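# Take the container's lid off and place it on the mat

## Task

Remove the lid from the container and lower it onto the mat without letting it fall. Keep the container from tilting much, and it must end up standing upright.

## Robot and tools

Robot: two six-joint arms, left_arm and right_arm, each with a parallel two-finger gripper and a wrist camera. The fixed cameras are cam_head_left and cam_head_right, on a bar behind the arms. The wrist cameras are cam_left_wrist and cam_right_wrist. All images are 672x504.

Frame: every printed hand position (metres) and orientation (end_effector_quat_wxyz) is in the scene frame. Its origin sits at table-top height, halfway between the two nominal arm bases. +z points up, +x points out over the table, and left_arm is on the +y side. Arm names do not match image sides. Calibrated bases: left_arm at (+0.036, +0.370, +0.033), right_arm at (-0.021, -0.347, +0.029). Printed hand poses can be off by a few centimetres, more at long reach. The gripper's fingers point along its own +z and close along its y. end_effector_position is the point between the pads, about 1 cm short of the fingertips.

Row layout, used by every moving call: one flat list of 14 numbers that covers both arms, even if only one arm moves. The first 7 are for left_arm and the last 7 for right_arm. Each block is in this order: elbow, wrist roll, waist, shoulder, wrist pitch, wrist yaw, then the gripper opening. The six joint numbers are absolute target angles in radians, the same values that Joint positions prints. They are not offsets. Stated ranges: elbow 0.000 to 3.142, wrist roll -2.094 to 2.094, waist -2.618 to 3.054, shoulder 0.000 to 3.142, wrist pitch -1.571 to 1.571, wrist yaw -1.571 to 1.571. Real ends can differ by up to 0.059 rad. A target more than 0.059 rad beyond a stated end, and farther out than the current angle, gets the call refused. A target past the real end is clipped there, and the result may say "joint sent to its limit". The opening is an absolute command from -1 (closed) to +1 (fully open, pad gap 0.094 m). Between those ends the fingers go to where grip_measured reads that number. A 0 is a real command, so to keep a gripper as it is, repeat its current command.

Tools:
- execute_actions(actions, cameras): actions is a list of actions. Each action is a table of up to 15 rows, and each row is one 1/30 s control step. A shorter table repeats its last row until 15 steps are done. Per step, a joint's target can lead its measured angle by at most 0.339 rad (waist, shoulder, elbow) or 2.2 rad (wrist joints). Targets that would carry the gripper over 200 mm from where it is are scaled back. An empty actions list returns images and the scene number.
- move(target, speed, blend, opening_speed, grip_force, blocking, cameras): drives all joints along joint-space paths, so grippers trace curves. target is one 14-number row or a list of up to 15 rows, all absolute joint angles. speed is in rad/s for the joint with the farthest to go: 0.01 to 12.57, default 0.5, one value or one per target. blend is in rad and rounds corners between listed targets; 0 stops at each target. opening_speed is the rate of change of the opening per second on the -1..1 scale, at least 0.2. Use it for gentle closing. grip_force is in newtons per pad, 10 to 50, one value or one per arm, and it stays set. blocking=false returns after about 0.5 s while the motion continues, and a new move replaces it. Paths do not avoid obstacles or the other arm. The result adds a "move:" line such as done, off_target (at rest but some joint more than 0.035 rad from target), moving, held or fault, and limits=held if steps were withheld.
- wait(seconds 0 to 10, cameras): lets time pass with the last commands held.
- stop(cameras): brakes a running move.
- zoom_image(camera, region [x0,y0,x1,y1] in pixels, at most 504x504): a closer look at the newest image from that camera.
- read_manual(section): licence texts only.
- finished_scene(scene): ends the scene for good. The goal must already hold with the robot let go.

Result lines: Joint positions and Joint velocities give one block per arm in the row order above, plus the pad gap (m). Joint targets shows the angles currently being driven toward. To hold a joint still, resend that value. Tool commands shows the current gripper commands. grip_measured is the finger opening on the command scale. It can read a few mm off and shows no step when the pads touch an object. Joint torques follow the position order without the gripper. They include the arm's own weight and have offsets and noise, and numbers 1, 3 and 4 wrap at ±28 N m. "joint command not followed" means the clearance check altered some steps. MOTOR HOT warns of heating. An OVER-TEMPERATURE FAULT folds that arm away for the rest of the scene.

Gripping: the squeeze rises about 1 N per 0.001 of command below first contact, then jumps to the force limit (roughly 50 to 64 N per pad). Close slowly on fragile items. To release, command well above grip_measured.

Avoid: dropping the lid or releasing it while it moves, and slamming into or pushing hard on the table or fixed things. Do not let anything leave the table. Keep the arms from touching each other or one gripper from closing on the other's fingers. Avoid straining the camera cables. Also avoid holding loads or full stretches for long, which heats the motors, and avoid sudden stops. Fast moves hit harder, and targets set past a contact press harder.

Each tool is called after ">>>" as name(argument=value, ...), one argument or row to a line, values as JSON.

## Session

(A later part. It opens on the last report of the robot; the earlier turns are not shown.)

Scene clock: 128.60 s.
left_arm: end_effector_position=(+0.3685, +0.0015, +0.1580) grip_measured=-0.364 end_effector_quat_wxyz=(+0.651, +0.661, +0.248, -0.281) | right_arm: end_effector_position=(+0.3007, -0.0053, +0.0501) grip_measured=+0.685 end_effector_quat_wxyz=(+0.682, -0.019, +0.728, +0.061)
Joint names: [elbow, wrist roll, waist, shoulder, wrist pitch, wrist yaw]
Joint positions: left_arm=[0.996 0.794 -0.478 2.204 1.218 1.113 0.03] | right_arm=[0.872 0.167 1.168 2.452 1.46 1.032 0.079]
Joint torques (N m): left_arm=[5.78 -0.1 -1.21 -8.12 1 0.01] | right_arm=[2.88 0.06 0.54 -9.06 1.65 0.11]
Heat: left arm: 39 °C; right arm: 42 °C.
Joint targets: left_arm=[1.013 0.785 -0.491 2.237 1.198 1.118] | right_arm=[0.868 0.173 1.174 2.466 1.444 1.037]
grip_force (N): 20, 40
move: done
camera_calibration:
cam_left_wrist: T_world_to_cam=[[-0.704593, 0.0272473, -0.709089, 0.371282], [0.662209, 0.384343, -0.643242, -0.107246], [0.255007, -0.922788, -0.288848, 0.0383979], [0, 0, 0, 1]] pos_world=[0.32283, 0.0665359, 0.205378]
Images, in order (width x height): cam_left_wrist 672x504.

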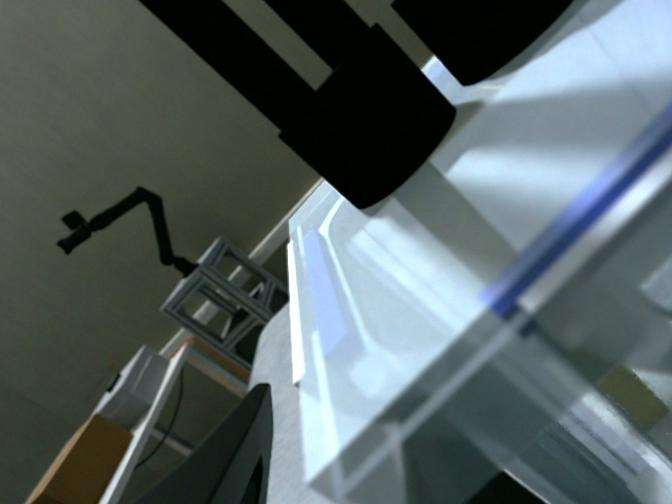

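>>> move(
  target=[
    [0.972, 0.785, -0.505, 2.122, 1.161, 1.113, -0.362, 0.868, 0.173, 1.174, 2.466, 1.444, 1.037, 0.3],
  ],
  speed=0.06,
  cameras=["cam_left_wrist"],
)

>>> zoom_image(
  camera="cam_left_wrist",
  region=[200, 200, 500, 500],
)

Scene clock: 130.93 s.
left_arm: end_effector_position=(+0.3693, +0.0013, +0.1634) grip_measured=-0.364 end_effector_quat_wxyz=(+0.649, +0.658, +0.262, -0.278) | right_arm: end_effector_position=(+0.3007, -0.0053, +0.0501) grip_measured=+0.685 end_effector_quat_wxyz=(+0.682, -0.019, +0.728, +0.061)
Joint names: [elbow, wrist roll, waist, shoulder, wrist pitch, wrist yaw]
Joint positions: left_arm=[0.984 0.794 -0.483 2.17 1.179 1.086 0.03] | right_arm=[0.872 0.167 1.168 2.452 1.46 1.032 0.079]
Joint torques (N m): left_arm=[3.84 -0.11 -2.21 -14.39 1.05 0.28] | right_arm=[2.88 0.05 0.53 -9.03 1.66 0.12]
Heat: left arm: 39 °C; right arm: 42 °C.
Joint targets: left_arm=[0.972 0.785 -0.505 2.122 1.161 1.113] | right_arm=[0.868 0.173 1.174 2.466 1.444 1.037]
grip_force (N): 20, 40
move: off_target (left_arm); left_arm: the shoulder is farthest, 0.048 rad from its target
camera_calibration:
cam_left_wrist: T_world_to_cam=[[-0.716138, 0.0168552, -0.697755, 0.378122], [0.64288, 0.405175, -0.65003, -0.0960764], [0.271756, -0.914084, -0.300997, 0.0353822], [0, 0, 0, 1]] pos_world=[0.322938, 0.0648967, 0.212034]
Images, in order (width x height): cam_left_wrist 672x504.

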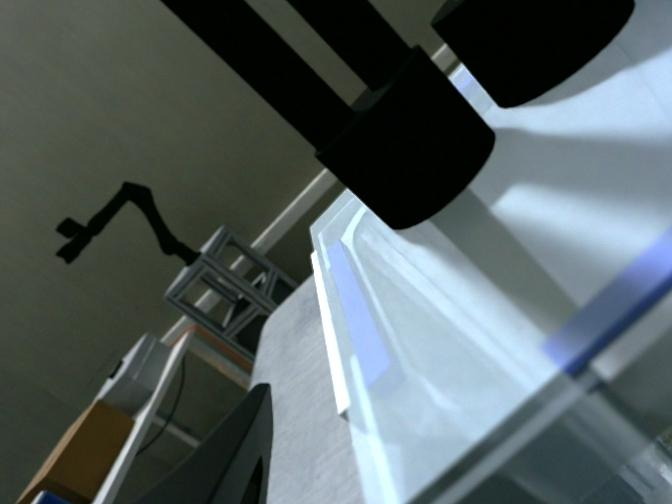

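Scaled by 1.680 from the camera's 672x504 image, which has a finer 960x720 frame.

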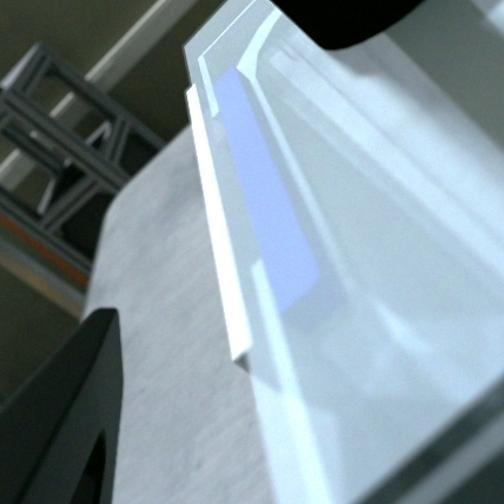

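>>> move(
  target=[
    [0.972, 0.785, -0.495, 2.241, 1.245, 1.113, -0.362, 0.868, 0.173, 1.174, 2.466, 1.444, 1.037, 0.3],
    [0.966, 0.785, -0.515, 2.243, 1.25, 1.108, -0.362, 0.868, 0.173, 1.174, 2.466, 1.444, 1.037, 0.3],
  ],
  speed=0.06,
  cameras=["cam_left_wrist"],
)

Scene clock: 134.17 s.
left_arm: end_effector_position=(+0.3691, +0.0005, +0.1553) grip_measured=-0.364 end_effector_quat_wxyz=(+0.656, +0.657, +0.255, -0.271) | right_arm: end_effector_position=(+0.3007, -0.0058, +0.0501) grip_measured=+0.685 end_effector_quat_wxyz=(+0.682, -0.018, +0.728, +0.060)
Joint names: [elbow, wrist roll, waist, shoulder, wrist pitch, wrist yaw]
Joint positions: left_arm=[0.98 0.794 -0.486 2.208 1.243 1.078 0.03] | right_arm=[0.872 0.167 1.168 2.452 1.46 1.035 0.079]
Joint torques (N m): left_arm=[3.38 -0.1 -2.92 -7.88 1.28 0.32] | right_arm=[2.86 0.06 0.53 -9.06 1.65 0.09]
Heat: left arm: 39 °C; right arm: 42 °C.
Joint targets: left_arm=[0.966 0.785 -0.515 2.243 1.250 1.108] | right_arm=[0.868 0.173 1.174 2.466 1.444 1.037]
grip_force (N): 20, 40
move: done
camera_calibration:
cam_left_wrist: T_world_to_cam=[[-0.702096, 0.00568119, -0.712059, 0.369397], [0.653956, 0.40085, -0.641608, -0.106257], [0.281784, -0.916126, -0.28515, 0.0260704], [0, 0, 0, 1]] pos_world=[0.321493, 0.0643784, 0.202291]
Images, in order (width x height): cam_left_wrist 672x504.

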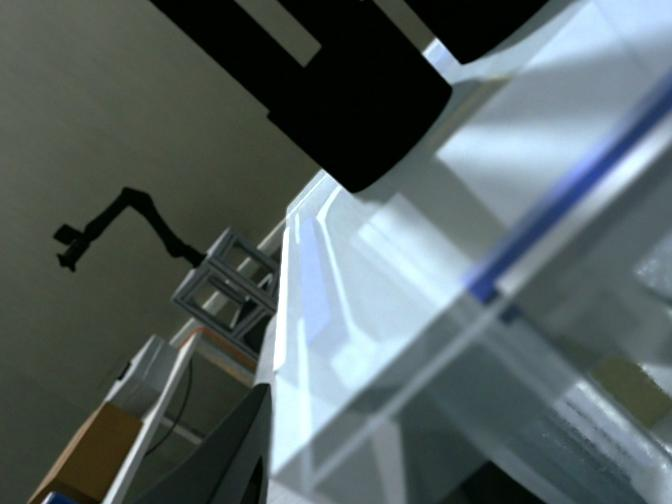

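>>> move(
  target=[
    [0.96, 0.785, -0.47, 2.19, 1.235, 1.13, -0.362, 0.868, 0.173, 1.174, 2.466, 1.444, 1.037, 0.3],
    [0.942, 0.785, -0.479, 2.16, 1.218, 1.138, -0.362, 0.868, 0.173, 1.174, 2.466, 1.444, 1.037, 0.3],
  ],
  speed=0.06,
  cameras=["cam_left_wrist"],
)

Scene clock: 137.30 s.
left_arm: end_effector_position=(+0.3659, +0.0069, +0.1492) grip_measured=-0.364 end_effector_quat_wxyz=(+0.648, +0.659, +0.262, -0.279) | right_arm: end_effector_position=(+0.3007, -0.0060, +0.0502) grip_measured=+0.685 end_effector_quat_wxyz=(+0.683, -0.017, +0.728, +0.059)
Joint names: [elbow, wrist roll, waist, shoulder, wrist pitch, wrist yaw]
Joint positions: left_arm=[0.957 0.794 -0.474 2.205 1.239 1.097 0.03] | right_arm=[0.872 0.167 1.168 2.452 1.46 1.036 0.079]
Joint torques (N m): left_arm=[3.19 -0.12 -0.35 -14.08 1.08 0.44] | right_arm=[2.91 0.07 0.55 -9.06 1.66 0.07]
Heat: left arm: 39 °C; right arm: 42 °C.
Joint targets: left_arm=[0.942 0.785 -0.479 2.160 1.218 1.138] | right_arm=[0.868 0.173 1.174 2.466 1.444 1.037]
grip_force (N): 20, 40
move: off_target (left_arm); left_arm: the shoulder is farthest, 0.045 rad from its target
camera_calibration:
cam_left_wrist: T_world_to_cam=[[-0.717274, 0.0187568, -0.696539, 0.365876], [0.642534, 0.404536, -0.650769, -0.10502], [0.269569, -0.91433, -0.302215, 0.0381412], [0, 0, 0, 1]] pos_world=[0.319631, 0.0704955, 0.198029]
Images, in order (width x height): cam_left_wrist 672x504.

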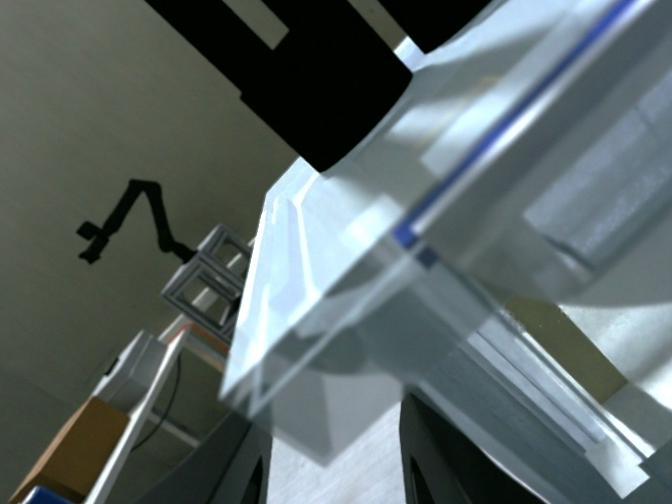

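>>> zoom_image(
  camera="cam_left_wrist",
  region=[200, 280, 420, 500],
)

Scaled by 2.291 from the camera's 672x504 image, which has a finer 960x720 frame.

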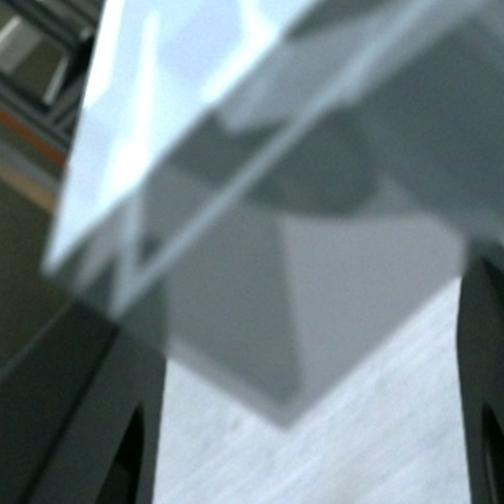

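>>> move(
  target=[
    [0.93, 0.785, -0.40, 2.19, 1.225, 1.20, -0.362, 0.868, 0.173, 1.174, 2.466, 1.444, 1.037, 0.3],
    [0.92, 0.785, -0.29, 2.17, 1.215, 1.33, -0.362, 0.868, 0.173, 1.174, 2.466, 1.444, 1.037, 0.3],
    [1.043, 0.785, -0.326, 2.245, 1.18, 1.52, -0.362, 0.868, 0.173, 1.174, 2.466, 1.444, 1.037, 0.3],
  ],
  speed=0.2,
  blend=0.03,
  cameras=["cam_left_wrist","cam_head_right"],
)

>>> zoom_image(
  camera="cam_left_wrist",
  region=[250, 150, 500, 400],
)

Scene clock: 140.73 s.
left_arm: end_effector_position=(+0.3618, +0.0624, +0.1592) grip_measured=-0.364 end_effector_quat_wxyz=(+0.615, +0.684, +0.176, -0.350) | right_arm: end_effector_position=(+0.3007, -0.0060, +0.0502) grip_measured=+0.685 end_effector_quat_wxyz=(+0.683, -0.017, +0.728, +0.059)
Joint names: [elbow, wrist roll, waist, shoulder, wrist pitch, wrist yaw]
Joint positions: left_arm=[1.027 0.791 -0.318 2.212 1.196 1.489 0.03] | right_arm=[0.872 0.167 1.168 2.452 1.46 1.036 0.079]
Joint torques (N m): left_arm=[5.79 -0.07 -0.83 -8.13 0.8 0.32] | right_arm=[2.89 0.06 0.54 -9.03 1.65 0.08]
Heat: left arm: 39 °C; right arm: 42 °C.
Joint targets: left_arm=[1.043 0.785 -0.326 2.245 1.180 1.520] | right_arm=[0.868 0.173 1.174 2.466 1.444 1.037]
grip_force (N): 20, 40
move: done
camera_calibration:
cam_left_wrist: T_world_to_cam=[[-0.683151, 0.180027, -0.70774, 0.348249], [0.72843, 0.236881, -0.642867, -0.140348], [0.0519168, -0.954713, -0.292962, 0.172796], [0, 0, 0, 1]] pos_world=[0.331169, 0.135522, 0.206867]
Images, in order (width x height): cam_head_right 672x504, cam_left_wrist 672x504.

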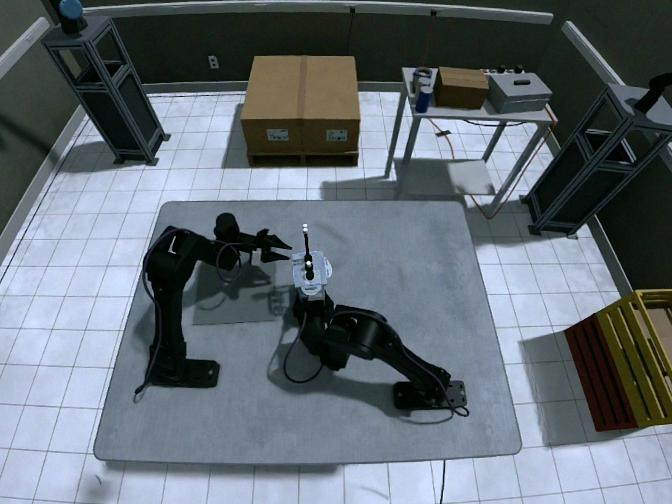

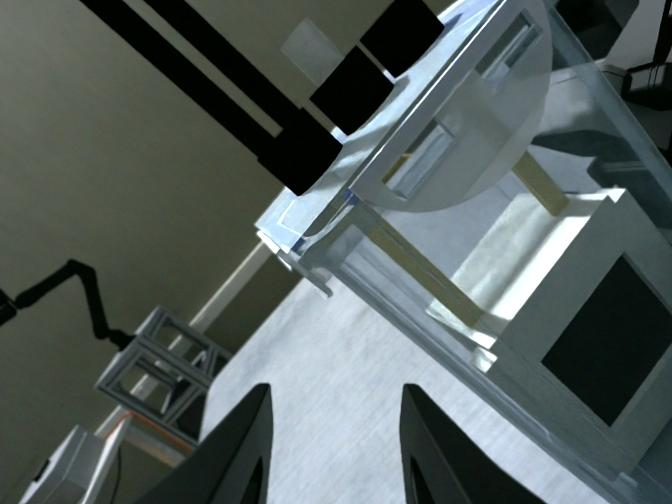

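Scaled by 2.016 from the camera's 672x504 image, which has a finer 960x720 frame.

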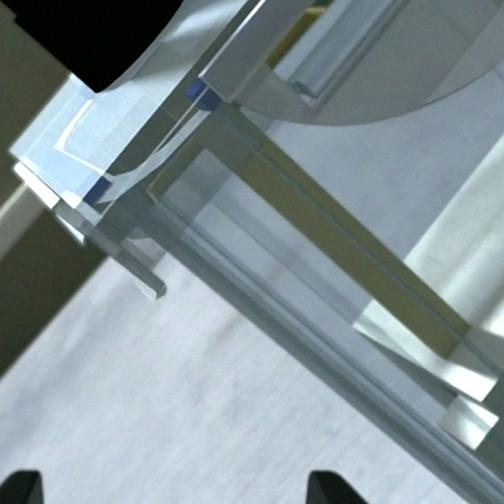

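>>> move(
  target=[
    [1.087, 0.785, -0.393, 2.269, 1.161, 1.425, -0.362, 0.868, 0.173, 1.174, 2.466, 1.444, 1.037, 0.3],
    [1.138, 0.785, -0.455, 2.294, 1.134, 1.363, -0.362, 0.868, 0.173, 1.174, 2.466, 1.444, 1.037, 0.3],
  ],
  speed=0.1,
  blend=0.03,
  cameras=["cam_left_wrist"],
)

>>> zoom_image(
  camera="cam_left_wrist",
  region=[150, 200, 450, 500],
)

Scene clock: 143.37 s.
left_arm: end_effector_position=(+0.3597, +0.0076, +0.1600) grip_measured=-0.364 end_effector_quat_wxyz=(+0.618, +0.684, +0.174, -0.346) | right_arm: end_effector_position=(+0.3007, -0.0060, +0.0502) grip_measured=+0.685 end_effector_quat_wxyz=(+0.683, -0.017, +0.728, +0.059)
Joint names: [elbow, wrist roll, waist, shoulder, wrist pitch, wrist yaw]
Joint positions: left_arm=[1.121 0.791 -0.444 2.259 1.158 1.36 0.03] | right_arm=[0.872 0.167 1.168 2.452 1.46 1.036 0.079]
Joint torques (N m): left_arm=[6.15 -0.06 -0.91 -8.75 0.86 -0.03] | right_arm=[2.91 0.06 0.57 -9.05 1.65 0.08]
Heat: left arm: 39 °C; right arm: 42 °C.
Joint targets: left_arm=[1.138 0.785 -0.455 2.294 1.134 1.363] | right_arm=[0.868 0.173 1.174 2.466 1.444 1.037]
grip_force (N): 20, 40
move: done
camera_calibration:
cam_left_wrist: T_world_to_cam=[[-0.678359, 0.173975, -0.713836, 0.356587], [0.732514, 0.235542, -0.638704, -0.127415], [0.0570202, -0.956166, -0.287222, 0.118116], [0, 0, 0, 1]] pos_world=[0.328493, 0.0809128, 0.20709]
Images, in order (width x height): cam_left_wrist 672x504.

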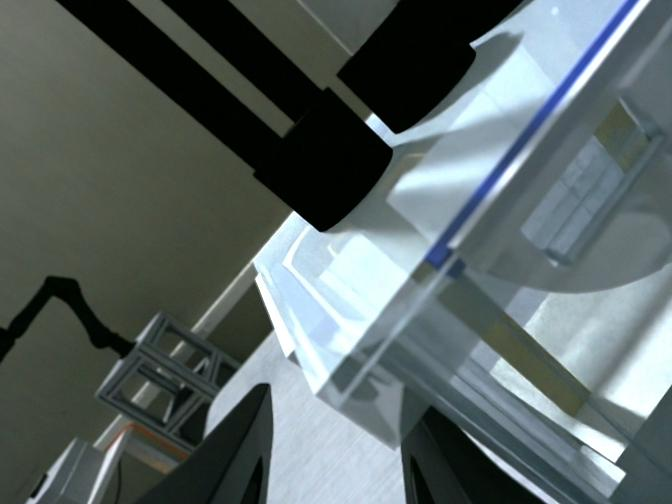

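Scaled by 1.680 from the camera's 672x504 image, which has a finer 960x720 frame.

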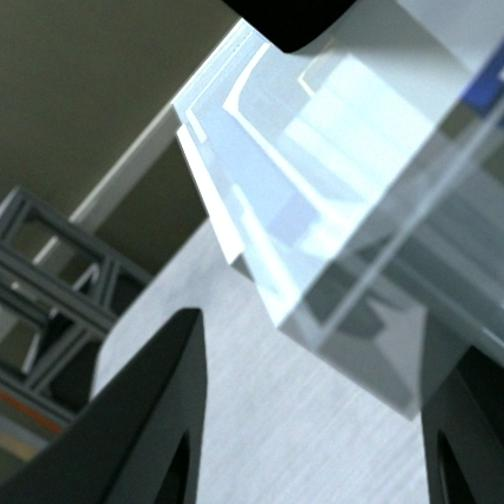

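>>> move(
  target=[
    [1.14, 0.785, -0.458, 2.188, 1.097, 1.363, -0.362, 0.868, 0.173, 1.174, 2.466, 1.444, 1.037, 0.3],
  ],
  speed=0.06,
  cameras=["cam_left_wrist"],
)

>>> zoom_image(
  camera="cam_left_wrist",
  region=[150, 200, 450, 500],
)

Scene clock: 145.60 s.
left_arm: end_effector_position=(+0.3597, +0.0076, +0.1671) grip_measured=-0.364 end_effector_quat_wxyz=(+0.616, +0.684, +0.178, -0.349) | right_arm: end_effector_position=(+0.3007, -0.0060, +0.0502) grip_measured=+0.685 end_effector_quat_wxyz=(+0.683, -0.017, +0.728, +0.059)
Joint names: [elbow, wrist roll, waist, shoulder, wrist pitch, wrist yaw]
Joint positions: left_arm=[1.121 0.791 -0.444 2.233 1.122 1.358 0.03] | right_arm=[0.872 0.167 1.168 2.452 1.46 1.036 0.079]
Joint torques (N m): left_arm=[6.3 -0.03 -1.18 -14.82 0.82 0.04] | right_arm=[2.89 0.05 0.54 -9.05 1.64 0.09]
Heat: left arm: 38 °C; right arm: 42 °C.
Joint targets: left_arm=[1.140 0.785 -0.458 2.188 1.097 1.363] | right_arm=[0.868 0.173 1.174 2.466 1.444 1.037]
grip_force (N): 20, 40
move: off_target (left_arm); left_arm: the shoulder is farthest, 0.045 rad from its target
camera_calibration:
cam_left_wrist: T_world_to_cam=[[-0.685567, 0.176528, -0.706283, 0.362988], [0.725882, 0.239863, -0.64464, -0.119552], [0.0556138, -0.954622, -0.292581, 0.121543], [0, 0, 0, 1]] pos_world=[0.328874, 0.0806264, 0.214866]
Images, in order (width x height): cam_left_wrist 672x504.

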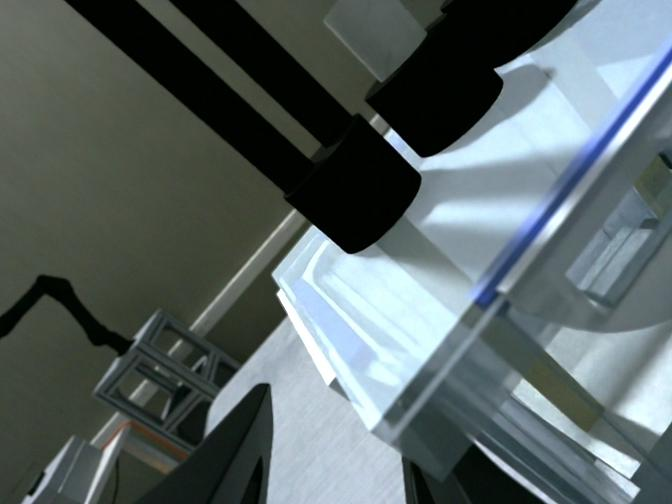

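Scaled by 1.680 from the camera's 672x504 image, which has a finer 960x720 frame.

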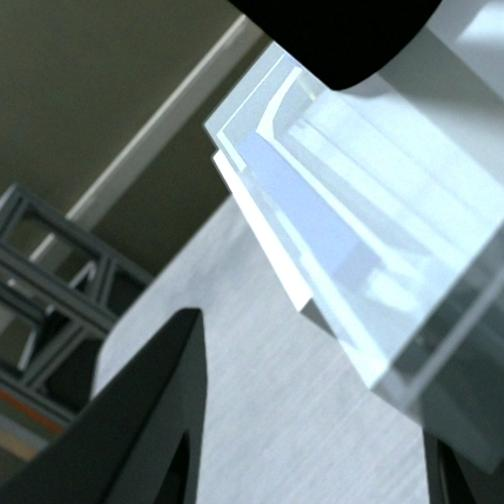

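>>> move(
  target=[
    [1.14, 0.785, -0.46, 2.172, 1.09, 1.363, -0.362, 0.868, 0.173, 1.174, 2.466, 1.444, 1.037, 0.3],
  ],
  speed=0.06,
  cameras=["cam_left_wrist"],
)

>>> zoom_image(
  camera="cam_left_wrist",
  region=[150, 200, 450, 500],
)

Scene clock: 146.37 s.
left_arm: end_effector_position=(+0.3598, +0.0070, +0.1686) grip_measured=-0.364 end_effector_quat_wxyz=(+0.615, +0.683, +0.181, -0.350) | right_arm: end_effector_position=(+0.3007, -0.0060, +0.0502) grip_measured=+0.685 end_effector_quat_wxyz=(+0.683, -0.017, +0.728, +0.059)
Joint names: [elbow, wrist roll, waist, shoulder, wrist pitch, wrist yaw]
Joint positions: left_arm=[1.121 0.791 -0.446 2.227 1.11 1.354 0.03] | right_arm=[0.872 0.167 1.168 2.452 1.46 1.036 0.079]
Joint torques (N m): left_arm=[6.32 -0.02 -1.33 -15.54 0.86 0.04] | right_arm=[2.91 0.06 0.55 -9.02 1.65 0.08]
Heat: left arm: 39 °C; right arm: 42 °C.
Joint targets: left_arm=[1.140 0.785 -0.460 2.172 1.090 1.363] | right_arm=[0.868 0.173 1.174 2.466 1.444 1.037]
grip_force (N): 20, 40
move: off_target (left_arm); left_arm: the shoulder is farthest, 0.055 rad from its target
camera_calibration:
cam_left_wrist: T_world_to_cam=[[-0.689338, 0.176674, -0.702567, 0.364879], [0.722241, 0.243113, -0.647506, -0.116718], [0.0564059, -0.953773, -0.295188, 0.121542], [0, 0, 0, 1]] pos_world=[0.328968, 0.0798351, 0.216654]
Images, in order (width x height): cam_left_wrist 672x504.

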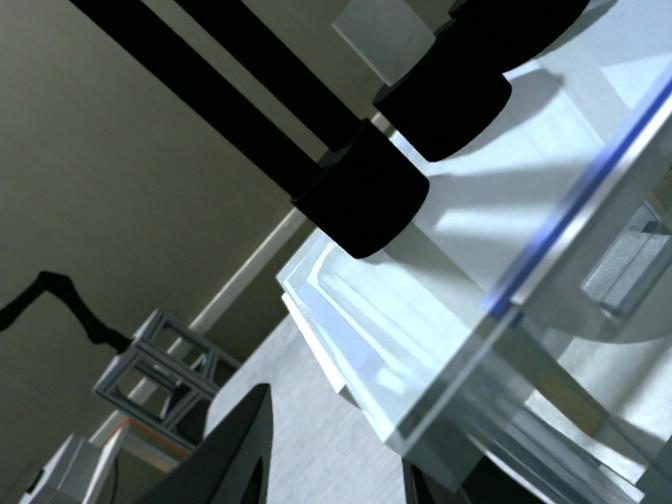

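Scaled by 1.680 from the camera's 672x504 image, which has a finer 960x720 frame.

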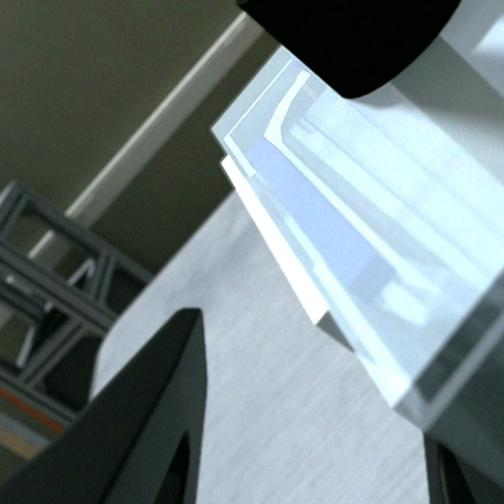

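>>> move(
  target=[
    [1.14, 0.785, -0.46, 2.172, 1.09, 1.363, -0.62, 0.868, 0.173, 1.174, 2.466, 1.444, 1.037, 0.3],
  ],
  speed=0.06,
  opening_speed=0.2,
  cameras=["cam_left_wrist","cam_head_right"],
)

>>> zoom_image(
  camera="cam_left_wrist",
  region=[200, 250, 450, 500],
)

Scene clock: 147.97 s.
left_arm: end_effector_position=(+0.3571, +0.0057, +0.1651) grip_measured=-0.617 end_effector_quat_wxyz=(+0.606, +0.684, +0.189, -0.361) | right_arm: end_effector_position=(+0.3008, -0.0062, +0.0502) grip_measured=+0.685 end_effector_quat_wxyz=(+0.682, -0.016, +0.728, +0.060)
Joint names: [elbow, wrist roll, waist, shoulder, wrist pitch, wrist yaw]
Joint positions: left_arm=[1.121 0.791 -0.451 2.227 1.079 1.359 0.018] | right_arm=[0.872 0.17 1.168 2.452 1.46 1.037 0.079]
Joint torques (N m): left_arm=[6.56 -0.08 -0.69 -15.57 1.19 0.1] | right_arm=[2.91 0.01 0.55 -9.07 1.64 0.07]
Heat: left arm: 40 °C; right arm: 42 °C.
Joint targets: left_arm=[1.140 0.785 -0.460 2.172 1.090 1.363] | right_arm=[0.868 0.173 1.174 2.466 1.444 1.037]
grip_force (N): 20, 40
move: off_target (left_arm); left_arm: the shoulder is farthest, 0.055 rad from its target
camera_calibration:
cam_left_wrist: T_world_to_cam=[[-0.707018, 0.193622, -0.680174, 0.363281], [0.706154, 0.245485, -0.664142, -0.108129], [0.0383804, -0.949867, -0.310289, 0.128284], [0, 0, 0, 1]] pos_world=[0.328278, 0.0780573, 0.215087]
Images, in order (width x height): cam_head_right 672x504, cam_left_wrist 672x504.

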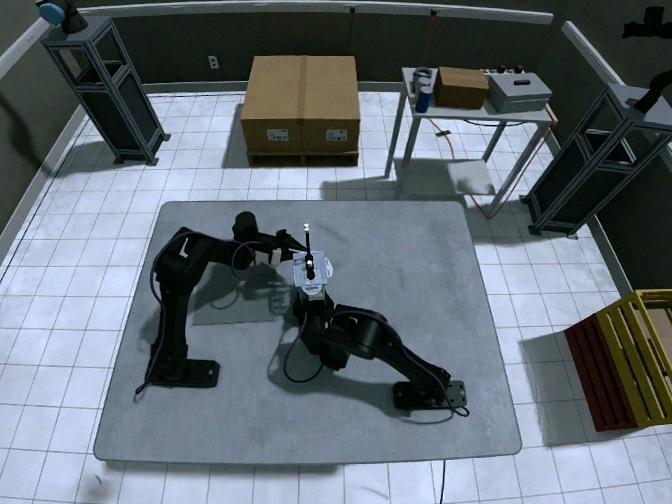

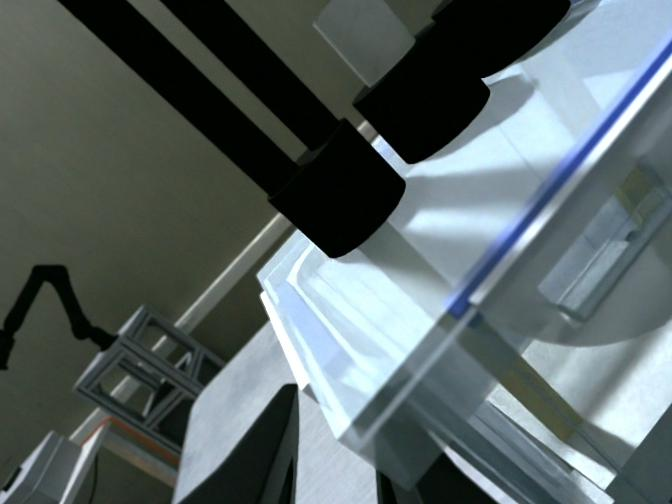

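Scaled by 2.016 from the camera's 672x504 image, which has a finer 960x720 frame.

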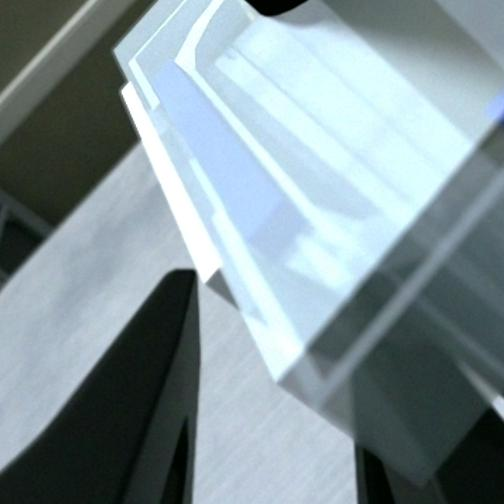

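>>> execute_actions(
  actions=[],
)

Scene clock: 148.77 s.
left_arm: end_effector_position=(+0.3571, +0.0057, +0.1651) grip_measured=-0.617 end_effector_quat_wxyz=(+0.606, +0.684, +0.189, -0.361) | right_arm: end_effector_position=(+0.3008, -0.0062, +0.0502) grip_measured=+0.685 end_effector_quat_wxyz=(+0.682, -0.016, +0.728, +0.060)
Joint names: [elbow, wrist roll, waist, shoulder, wrist pitch, wrist yaw]
Joint positions: left_arm=[1.121 0.791 -0.451 2.227 1.079 1.359 0.018] | right_arm=[0.872 0.17 1.168 2.452 1.46 1.037 0.079]
Joint velocities: within noise
Joint torques (N m): left_arm=[6.39 -0.04 -0.85 -15.51 1.22 0.02] | right_arm=[2.88 0.02 0.57 -9.03 1.65 0.07]
Heat: left arm: 40 °C; right arm: 42 °C.
Joint targets: left_arm=[1.140 0.785 -0.460 2.172 1.090 1.363] | right_arm=[0.868 0.173 1.174 2.466 1.444 1.037]
Tool commands: left_gripper/opening=-0.62 right_gripper/opening=+0.3
grip_force (N): 20, 40
camera_calibration:
cam_left_wrist: T_world_to_cam=[[-0.707018, 0.193622, -0.680174, 0.363281], [0.706154, 0.245485, -0.664142, -0.108129], [0.0383804, -0.949867, -0.310289, 0.128284], [0, 0, 0, 1]] pos_world=[0.328278, 0.0780573, 0.215087]
cam_right_wrist: T_world_to_cam=[[0.0922106, -0.993558, -0.0658839, -0.0315434], [-0.491682, 0.0121041, -0.870691, 0.227119], [0.865879, 0.112681, -0.487398, -0.145279], [0, 0, 0, 1]] pos_world=[0.240373, -0.0177191, 0.124864]

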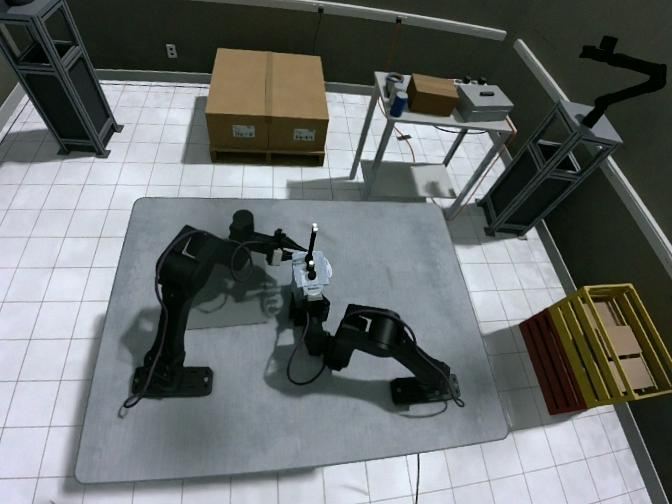

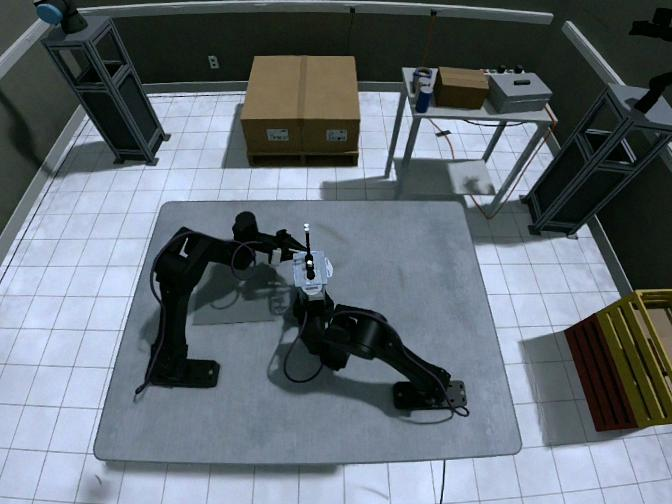

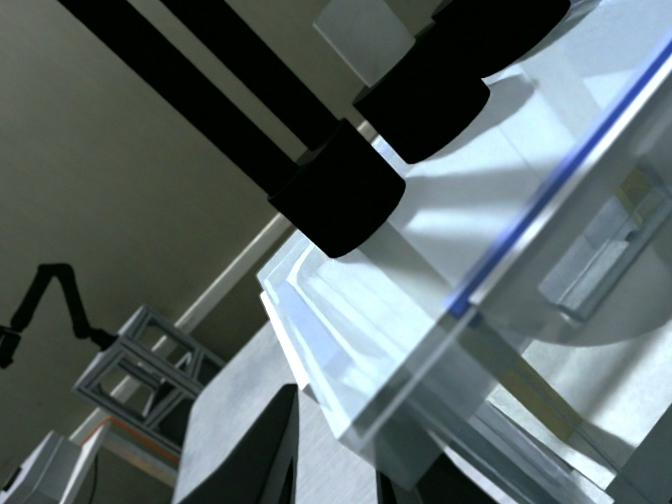

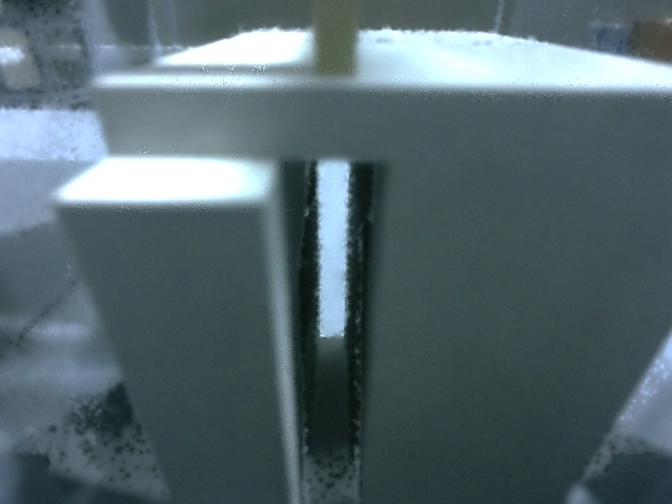

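>>> move(
  target=[1.14, 0.785, -0.46, 2.172, 1.09, 1.363, -0.72, 0.868, 0.173, 1.174, 2.466, 1.444, 1.037, 0.3],
  opening_speed=0.3,
  grip_force=[20, 40],
)

>>> move(
  target=[1.14, 0.785, -0.46, 2.172, 1.09, 1.363, -0.82, 0.868, 0.173, 1.174, 2.466, 1.444, 1.037, 0.3],
  opening_speed=0.3,
  cameras=["cam_left_wrist"],
)

Scene clock: 149.53 s.
left_arm: end_effector_position=(+0.3570, +0.0057, +0.1640) grip_measured=-0.717 end_effector_quat_wxyz=(+0.603, +0.683, +0.193, -0.364) | right_arm: end_effector_position=(+0.3008, -0.0061, +0.0504) grip_measured=+0.685 end_effector_quat_wxyz=(+0.683, -0.013, +0.728, +0.062)
Joint names: [elbow, wrist roll, waist, shoulder, wrist pitch, wrist yaw]
Joint positions: left_arm=[1.121 0.791 -0.451 2.227 1.068 1.359 0.013] | right_arm=[0.872 0.175 1.168 2.452 1.461 1.037 0.079]
Joint torques (N m): left_arm=[6.45 -0.04 -0.95 -15.66 1.23 0.03] | right_arm=[2.89 -0.03 0.51 -9.06 1.63 0.07]
Heat: left arm: 41 °C; right arm: 42 °C.
Joint targets: left_arm=[1.140 0.785 -0.460 2.172 1.090 1.363] | right_arm=[0.868 0.173 1.174 2.466 1.444 1.037]
grip_force (N): 20, 40
move: off_target (left_arm); left_arm: the shoulder is farthest, 0.055 rad from its target

Scene clock: 150.17 s.
left_arm: end_effector_position=(+0.3565, +0.0053, +0.1631) grip_measured=-0.817 end_effector_quat_wxyz=(+0.601, +0.683, +0.195, -0.366) | right_arm: end_effector_position=(+0.3009, -0.0069, +0.0509) grip_measured=+0.685 end_effector_quat_wxyz=(+0.683, -0.010, +0.728, +0.063)
Joint names: [elbow, wrist roll, waist, shoulder, wrist pitch, wrist yaw]
Joint positions: left_arm=[1.121 0.791 -0.452 2.227 1.06 1.36 0.009] | right_arm=[0.872 0.179 1.168 2.452 1.463 1.041 0.079]
Joint torques (N m): left_arm=[6.16 -0.11 -0.75 -15.39 1.37 0.08] | right_arm=[2.88 -0.08 0.54 -9.03 1.61 0.02]
Heat: left arm: 41 °C; right arm: 42 °C.
Joint targets: left_arm=[1.140 0.785 -0.460 2.172 1.090 1.363] | right_arm=[0.868 0.173 1.174 2.466 1.444 1.037]
grip_force (N): 20, 40
move: off_target (left_arm); left_arm: the shoulder is farthest, 0.055 rad from its target
camera_calibration:
cam_left_wrist: T_world_to_cam=[[-0.717639, 0.200365, -0.66697, 0.363241], [0.695686, 0.250073, -0.673412, -0.103836], [0.0318632, -0.947268, -0.318853, 0.131104], [0, 0, 0, 1]] pos_world=[0.328735, 0.0773761, 0.214149]
Images, in order (width x height): cam_left_wrist 672x504.

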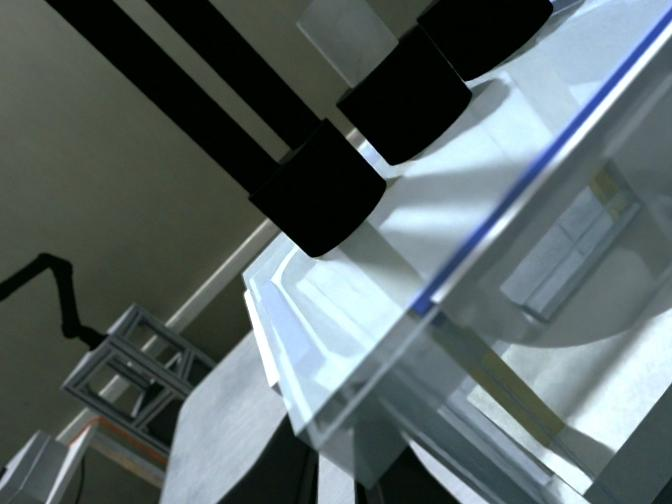

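>>> move(
  target=[1.14, 0.785, -0.46, 2.172, 1.09, 1.363, -0.90, 0.868, 0.173, 1.174, 2.466, 1.444, 1.037, 0.3],
  opening_speed=0.3,
  cameras=["cam_left_wrist"],
)

>>> zoom_image(
  camera="cam_left_wrist",
  region=[200, 254, 530, 504],
)

Scene clock: 150.87 s.
left_arm: end_effector_position=(+0.3558, +0.0046, +0.1628) grip_measured=-0.892 end_effector_quat_wxyz=(+0.600, +0.683, +0.195, -0.367) | right_arm: end_effector_position=(+0.3010, -0.0075, +0.0513) grip_measured=+0.685 end_effector_quat_wxyz=(+0.684, -0.008, +0.727, +0.062)
Joint names: [elbow, wrist roll, waist, shoulder, wrist pitch, wrist yaw]
Joint positions: left_arm=[1.121 0.791 -0.454 2.227 1.057 1.359 0.005] | right_arm=[0.872 0.18 1.168 2.452 1.466 1.045 0.079]
Joint torques (N m): left_arm=[6.42 -0.07 -0.46 -15.58 1.38 0.09] | right_arm=[2.91 -0.09 0.51 -9.03 1.58 -0.02]
Heat: left arm: 41 °C; right arm: 42 °C.
Joint targets: left_arm=[1.140 0.785 -0.460 2.172 1.090 1.363] | right_arm=[0.868 0.173 1.174 2.466 1.444 1.037]
grip_force (N): 20, 40
move: off_target (left_arm); left_arm: the shoulder is farthest, 0.055 rad from its target
camera_calibration:
cam_left_wrist: T_world_to_cam=[[-0.719095, 0.202465, -0.664763, 0.362809], [0.694283, 0.250013, -0.674881, -0.102573], [0.02956, -0.946837, -0.320351, 0.131374], [0, 0, 0, 1]] pos_world=[0.328225, 0.076578, 0.214043]
Images, in order (width x height): cam_left_wrist 672x504.

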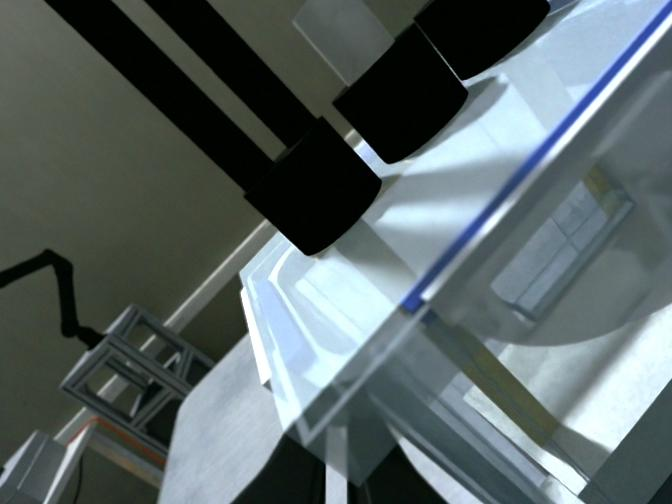

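Scaled by 1.527 from the camera's 672x504 image, which has a finer 960x720 frame.

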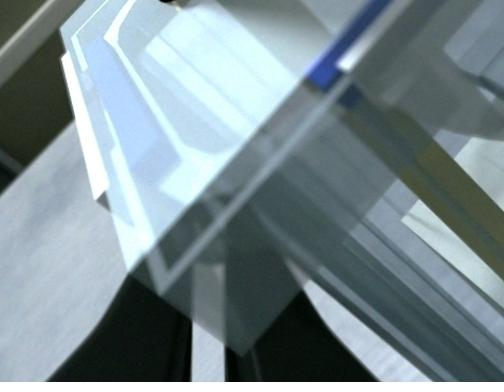

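>>> move(
  target=[1.14, 0.785, -0.46, 2.172, 1.09, 1.363, -0.97, 0.868, 0.173, 1.174, 2.466, 1.444, 1.037, 0.3],
  opening_speed=0.3,
  cameras=["cam_left_wrist"],
)

>>> zoom_image(
  camera="cam_left_wrist",
  region=[200, 254, 450, 504],
)

Scene clock: 151.50 s.
left_arm: end_effector_position=(+0.3559, +0.0044, +0.1628) grip_measured=-0.898 end_effector_quat_wxyz=(+0.600, +0.683, +0.196, -0.367) | right_arm: end_effector_position=(+0.3010, -0.0077, +0.0513) grip_measured=+0.685 end_effector_quat_wxyz=(+0.684, -0.007, +0.727, +0.062)
Joint names: [elbow, wrist roll, waist, shoulder, wrist pitch, wrist yaw]
Joint positions: left_arm=[1.121 0.791 -0.454 2.227 1.057 1.357 0.005] | right_arm=[0.872 0.18 1.168 2.452 1.466 1.046 0.079]
Joint torques (N m): left_arm=[6.2 -0.05 -0.46 -15.8 1.39 0.05] | right_arm=[2.88 -0.08 0.54 -9.02 1.58 -0.03]
Heat: left arm: 42 °C; right arm: 42 °C.
Joint targets: left_arm=[1.140 0.785 -0.460 2.172 1.090 1.363] | right_arm=[0.868 0.173 1.174 2.466 1.444 1.037]
grip_force (N): 20, 40
move: off_target (left_arm); left_arm: the shoulder is farthest, 0.055 rad from its target
camera_calibration:
cam_left_wrist: T_world_to_cam=[[-0.719336, 0.201641, -0.664753, 0.362991], [0.693986, 0.250837, -0.674881, -0.102491], [0.030661, -0.946795, -0.320373, 0.130825], [0, 0, 0, 1]] pos_world=[0.328228, 0.0763794, 0.214043]
Images, in order (width x height): cam_left_wrist 672x504.

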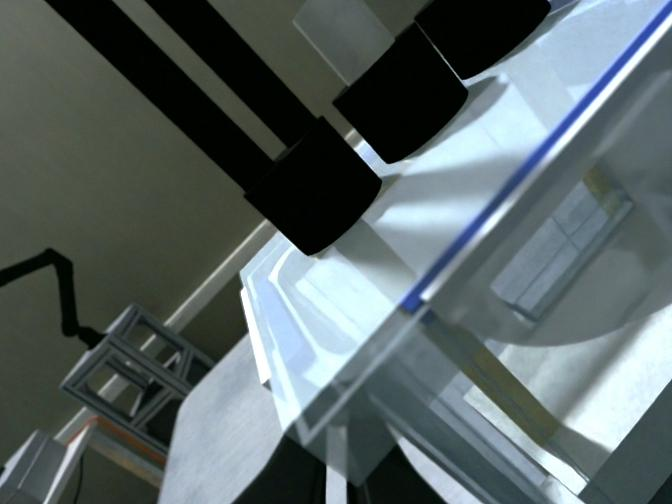

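Scaled by 2.016 from the camera's 672x504 image, which has a finer 960x720 frame.

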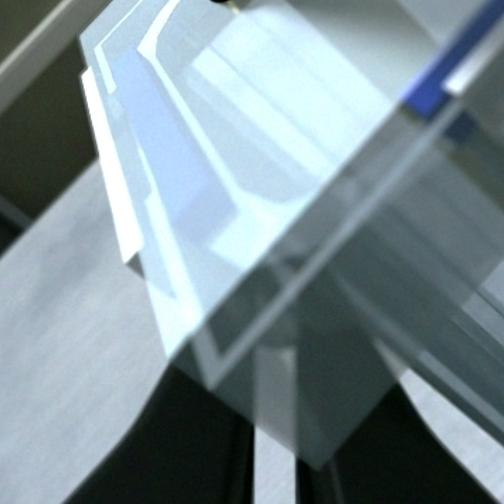

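>>> move(
  target=[1.184, 0.95, -0.435, 2.172, 1.03, 1.372, -0.97, 0.868, 0.173, 1.174, 2.466, 1.444, 1.037, 0.3],
  speed=0.15,
  grip_force=[30, 40],
  cameras=["cam_left_wrist"],
)

>>> zoom_image(
  camera="cam_left_wrist",
  region=[200, 254, 450, 504],
)

Scene clock: 153.57 s.
left_arm: end_effector_position=(+0.3574, +0.0031, +0.1621) grip_measured=-0.932 end_effector_quat_wxyz=(+0.618, +0.697, +0.152, -0.331) | right_arm: end_effector_position=(+0.3010, -0.0084, +0.0510) grip_measured=+0.685 end_effector_quat_wxyz=(+0.684, -0.006, +0.727, +0.061)
Joint names: [elbow, wrist roll, waist, shoulder, wrist pitch, wrist yaw]
Joint positions: left_arm=[1.139 0.946 -0.455 2.227 1.004 1.364 0.003] | right_arm=[0.872 0.183 1.168 2.452 1.463 1.05 0.079]
Joint torques (N m): left_arm=[8.31 -0.08 1.96 -15.83 1.34 0.13] | right_arm=[2.88 -0.12 0.54 -9.03 1.6 -0.08]
Heat: left arm: 43 °C; right arm: 42 °C.
Joint targets: left_arm=[1.184 0.950 -0.435 2.172 1.030 1.372] | right_arm=[0.868 0.173 1.174 2.466 1.444 1.037]
grip_force (N): 30, 40
move: off_target (left_arm); left_arm: the shoulder is farthest, 0.055 rad from its target
camera_calibration:
cam_left_wrist: T_world_to_cam=[[-0.633748, 0.189523, -0.749963, 0.34713], [0.771372, 0.227378, -0.594378, -0.14433], [0.057877, -0.955186, -0.290294, 0.114719], [0, 0, 0, 1]] pos_world=[0.324685, 0.0766061, 0.207851]
Images, in order (width x height): cam_left_wrist 672x504.

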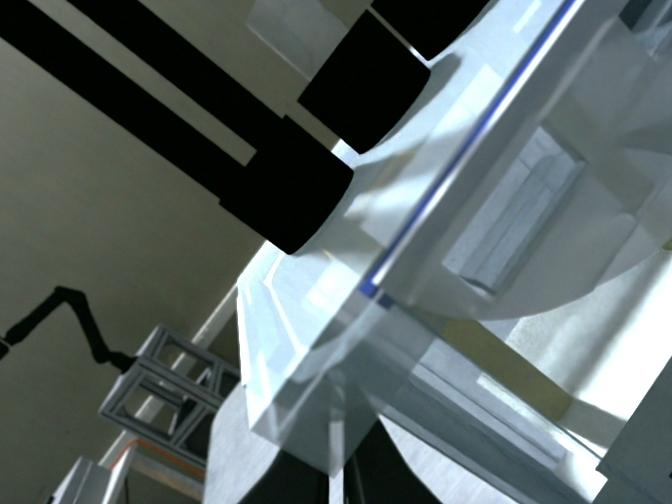

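Scaled by 2.016 from the camera's 672x504 image, which has a finer 960x720 frame.

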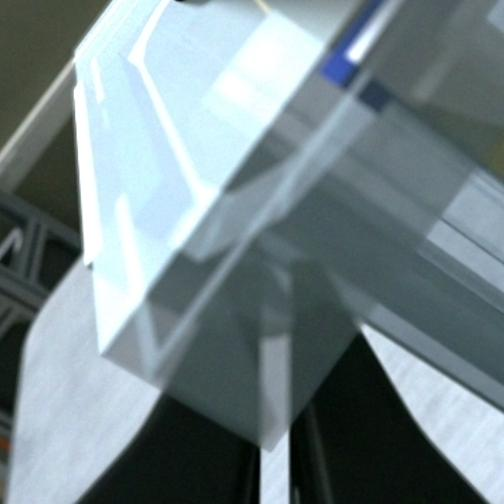

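>>> move(
  target=[1.21, 1.10, -0.405, 2.172, 1.03, 1.395, -0.99, 0.868, 0.173, 1.174, 2.466, 1.444, 1.037, 0.3],
  speed=0.15,
  grip_force=[40, 40],
  cameras=["cam_left_wrist", "cam_head_right"],
)

>>> zoom_image(
  camera="cam_left_wrist",
  region=[200, 254, 450, 504],
)

>>> zoom_image(
  camera="cam_head_right",
  region=[250, 220, 370, 310],
)

Scene clock: 155.27 s.
left_arm: end_effector_position=(+0.3588, +0.0081, +0.1644) grip_measured=-0.965 end_effector_quat_wxyz=(+0.637, +0.706, +0.094, -0.294) | right_arm: end_effector_position=(+0.3008, -0.0053, +0.0525) grip_measured=+0.685 end_effector_quat_wxyz=(+0.684, -0.009, +0.726, +0.070)
Joint names: [elbow, wrist roll, waist, shoulder, wrist pitch, wrist yaw]
Joint positions: left_arm=[1.154 1.096 -0.441 2.227 0.982 1.399 0.002] | right_arm=[0.872 0.181 1.168 2.452 1.474 1.033 0.079]
Joint torques (N m): left_arm=[9.44 0.03 3.43 -15.62 1.51 0] | right_arm=[2.89 -0.1 0.55 -9.05 1.49 0.1]
Heat: left arm: 43 °C; right arm: 42 °C.
Joint targets: left_arm=[1.210 1.100 -0.405 2.172 1.030 1.395] | right_arm=[0.868 0.173 1.174 2.466 1.444 1.037]
grip_force (N): 40, 40
move: off_target (left_arm); left_arm: the elbow is farthest, 0.056 rad from its target
camera_calibration:
cam_left_wrist: T_world_to_cam=[[-0.521652, 0.169803, -0.83609, 0.322892], [0.850179, 0.185293, -0.49281, -0.189866], [0.0712406, -0.967902, -0.241022, 0.107273], [0, 0, 0, 1]] pos_world=[0.322215, 0.0841822, 0.202254]
Images, in order (width x height): cam_head_right 672x504, cam_left_wrist 672x504.

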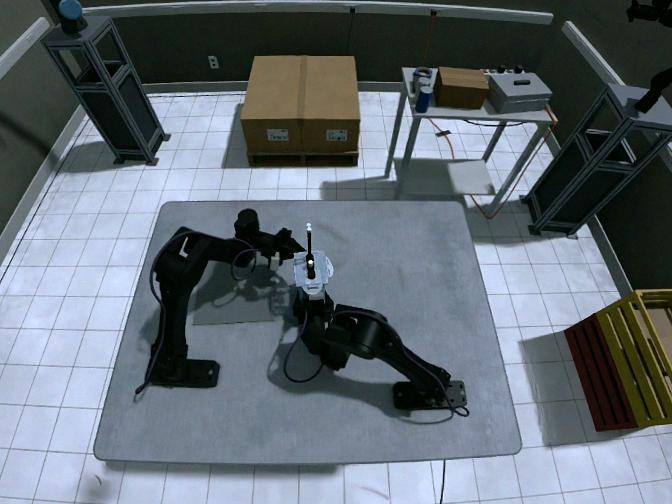

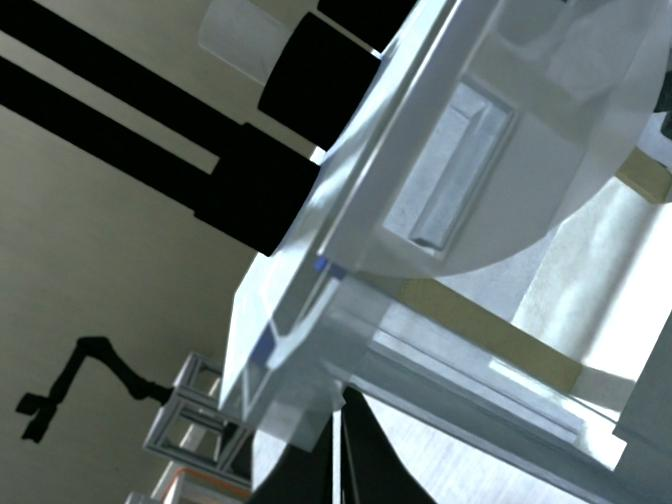

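Scaled by 2.016 from the camera's 672x504 image, which has a finer 960x720 frame.

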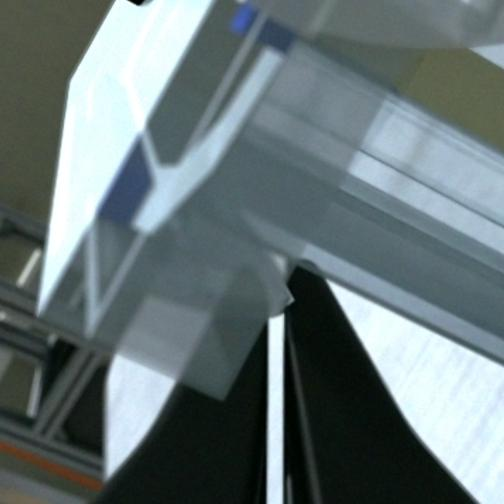

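Scaled by 4.200 from the camera's 672x504 image, which has a finer 960x720 frame.

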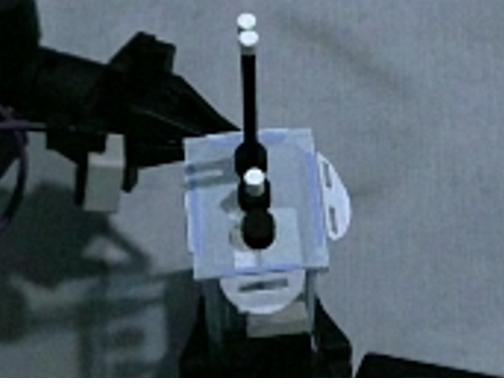

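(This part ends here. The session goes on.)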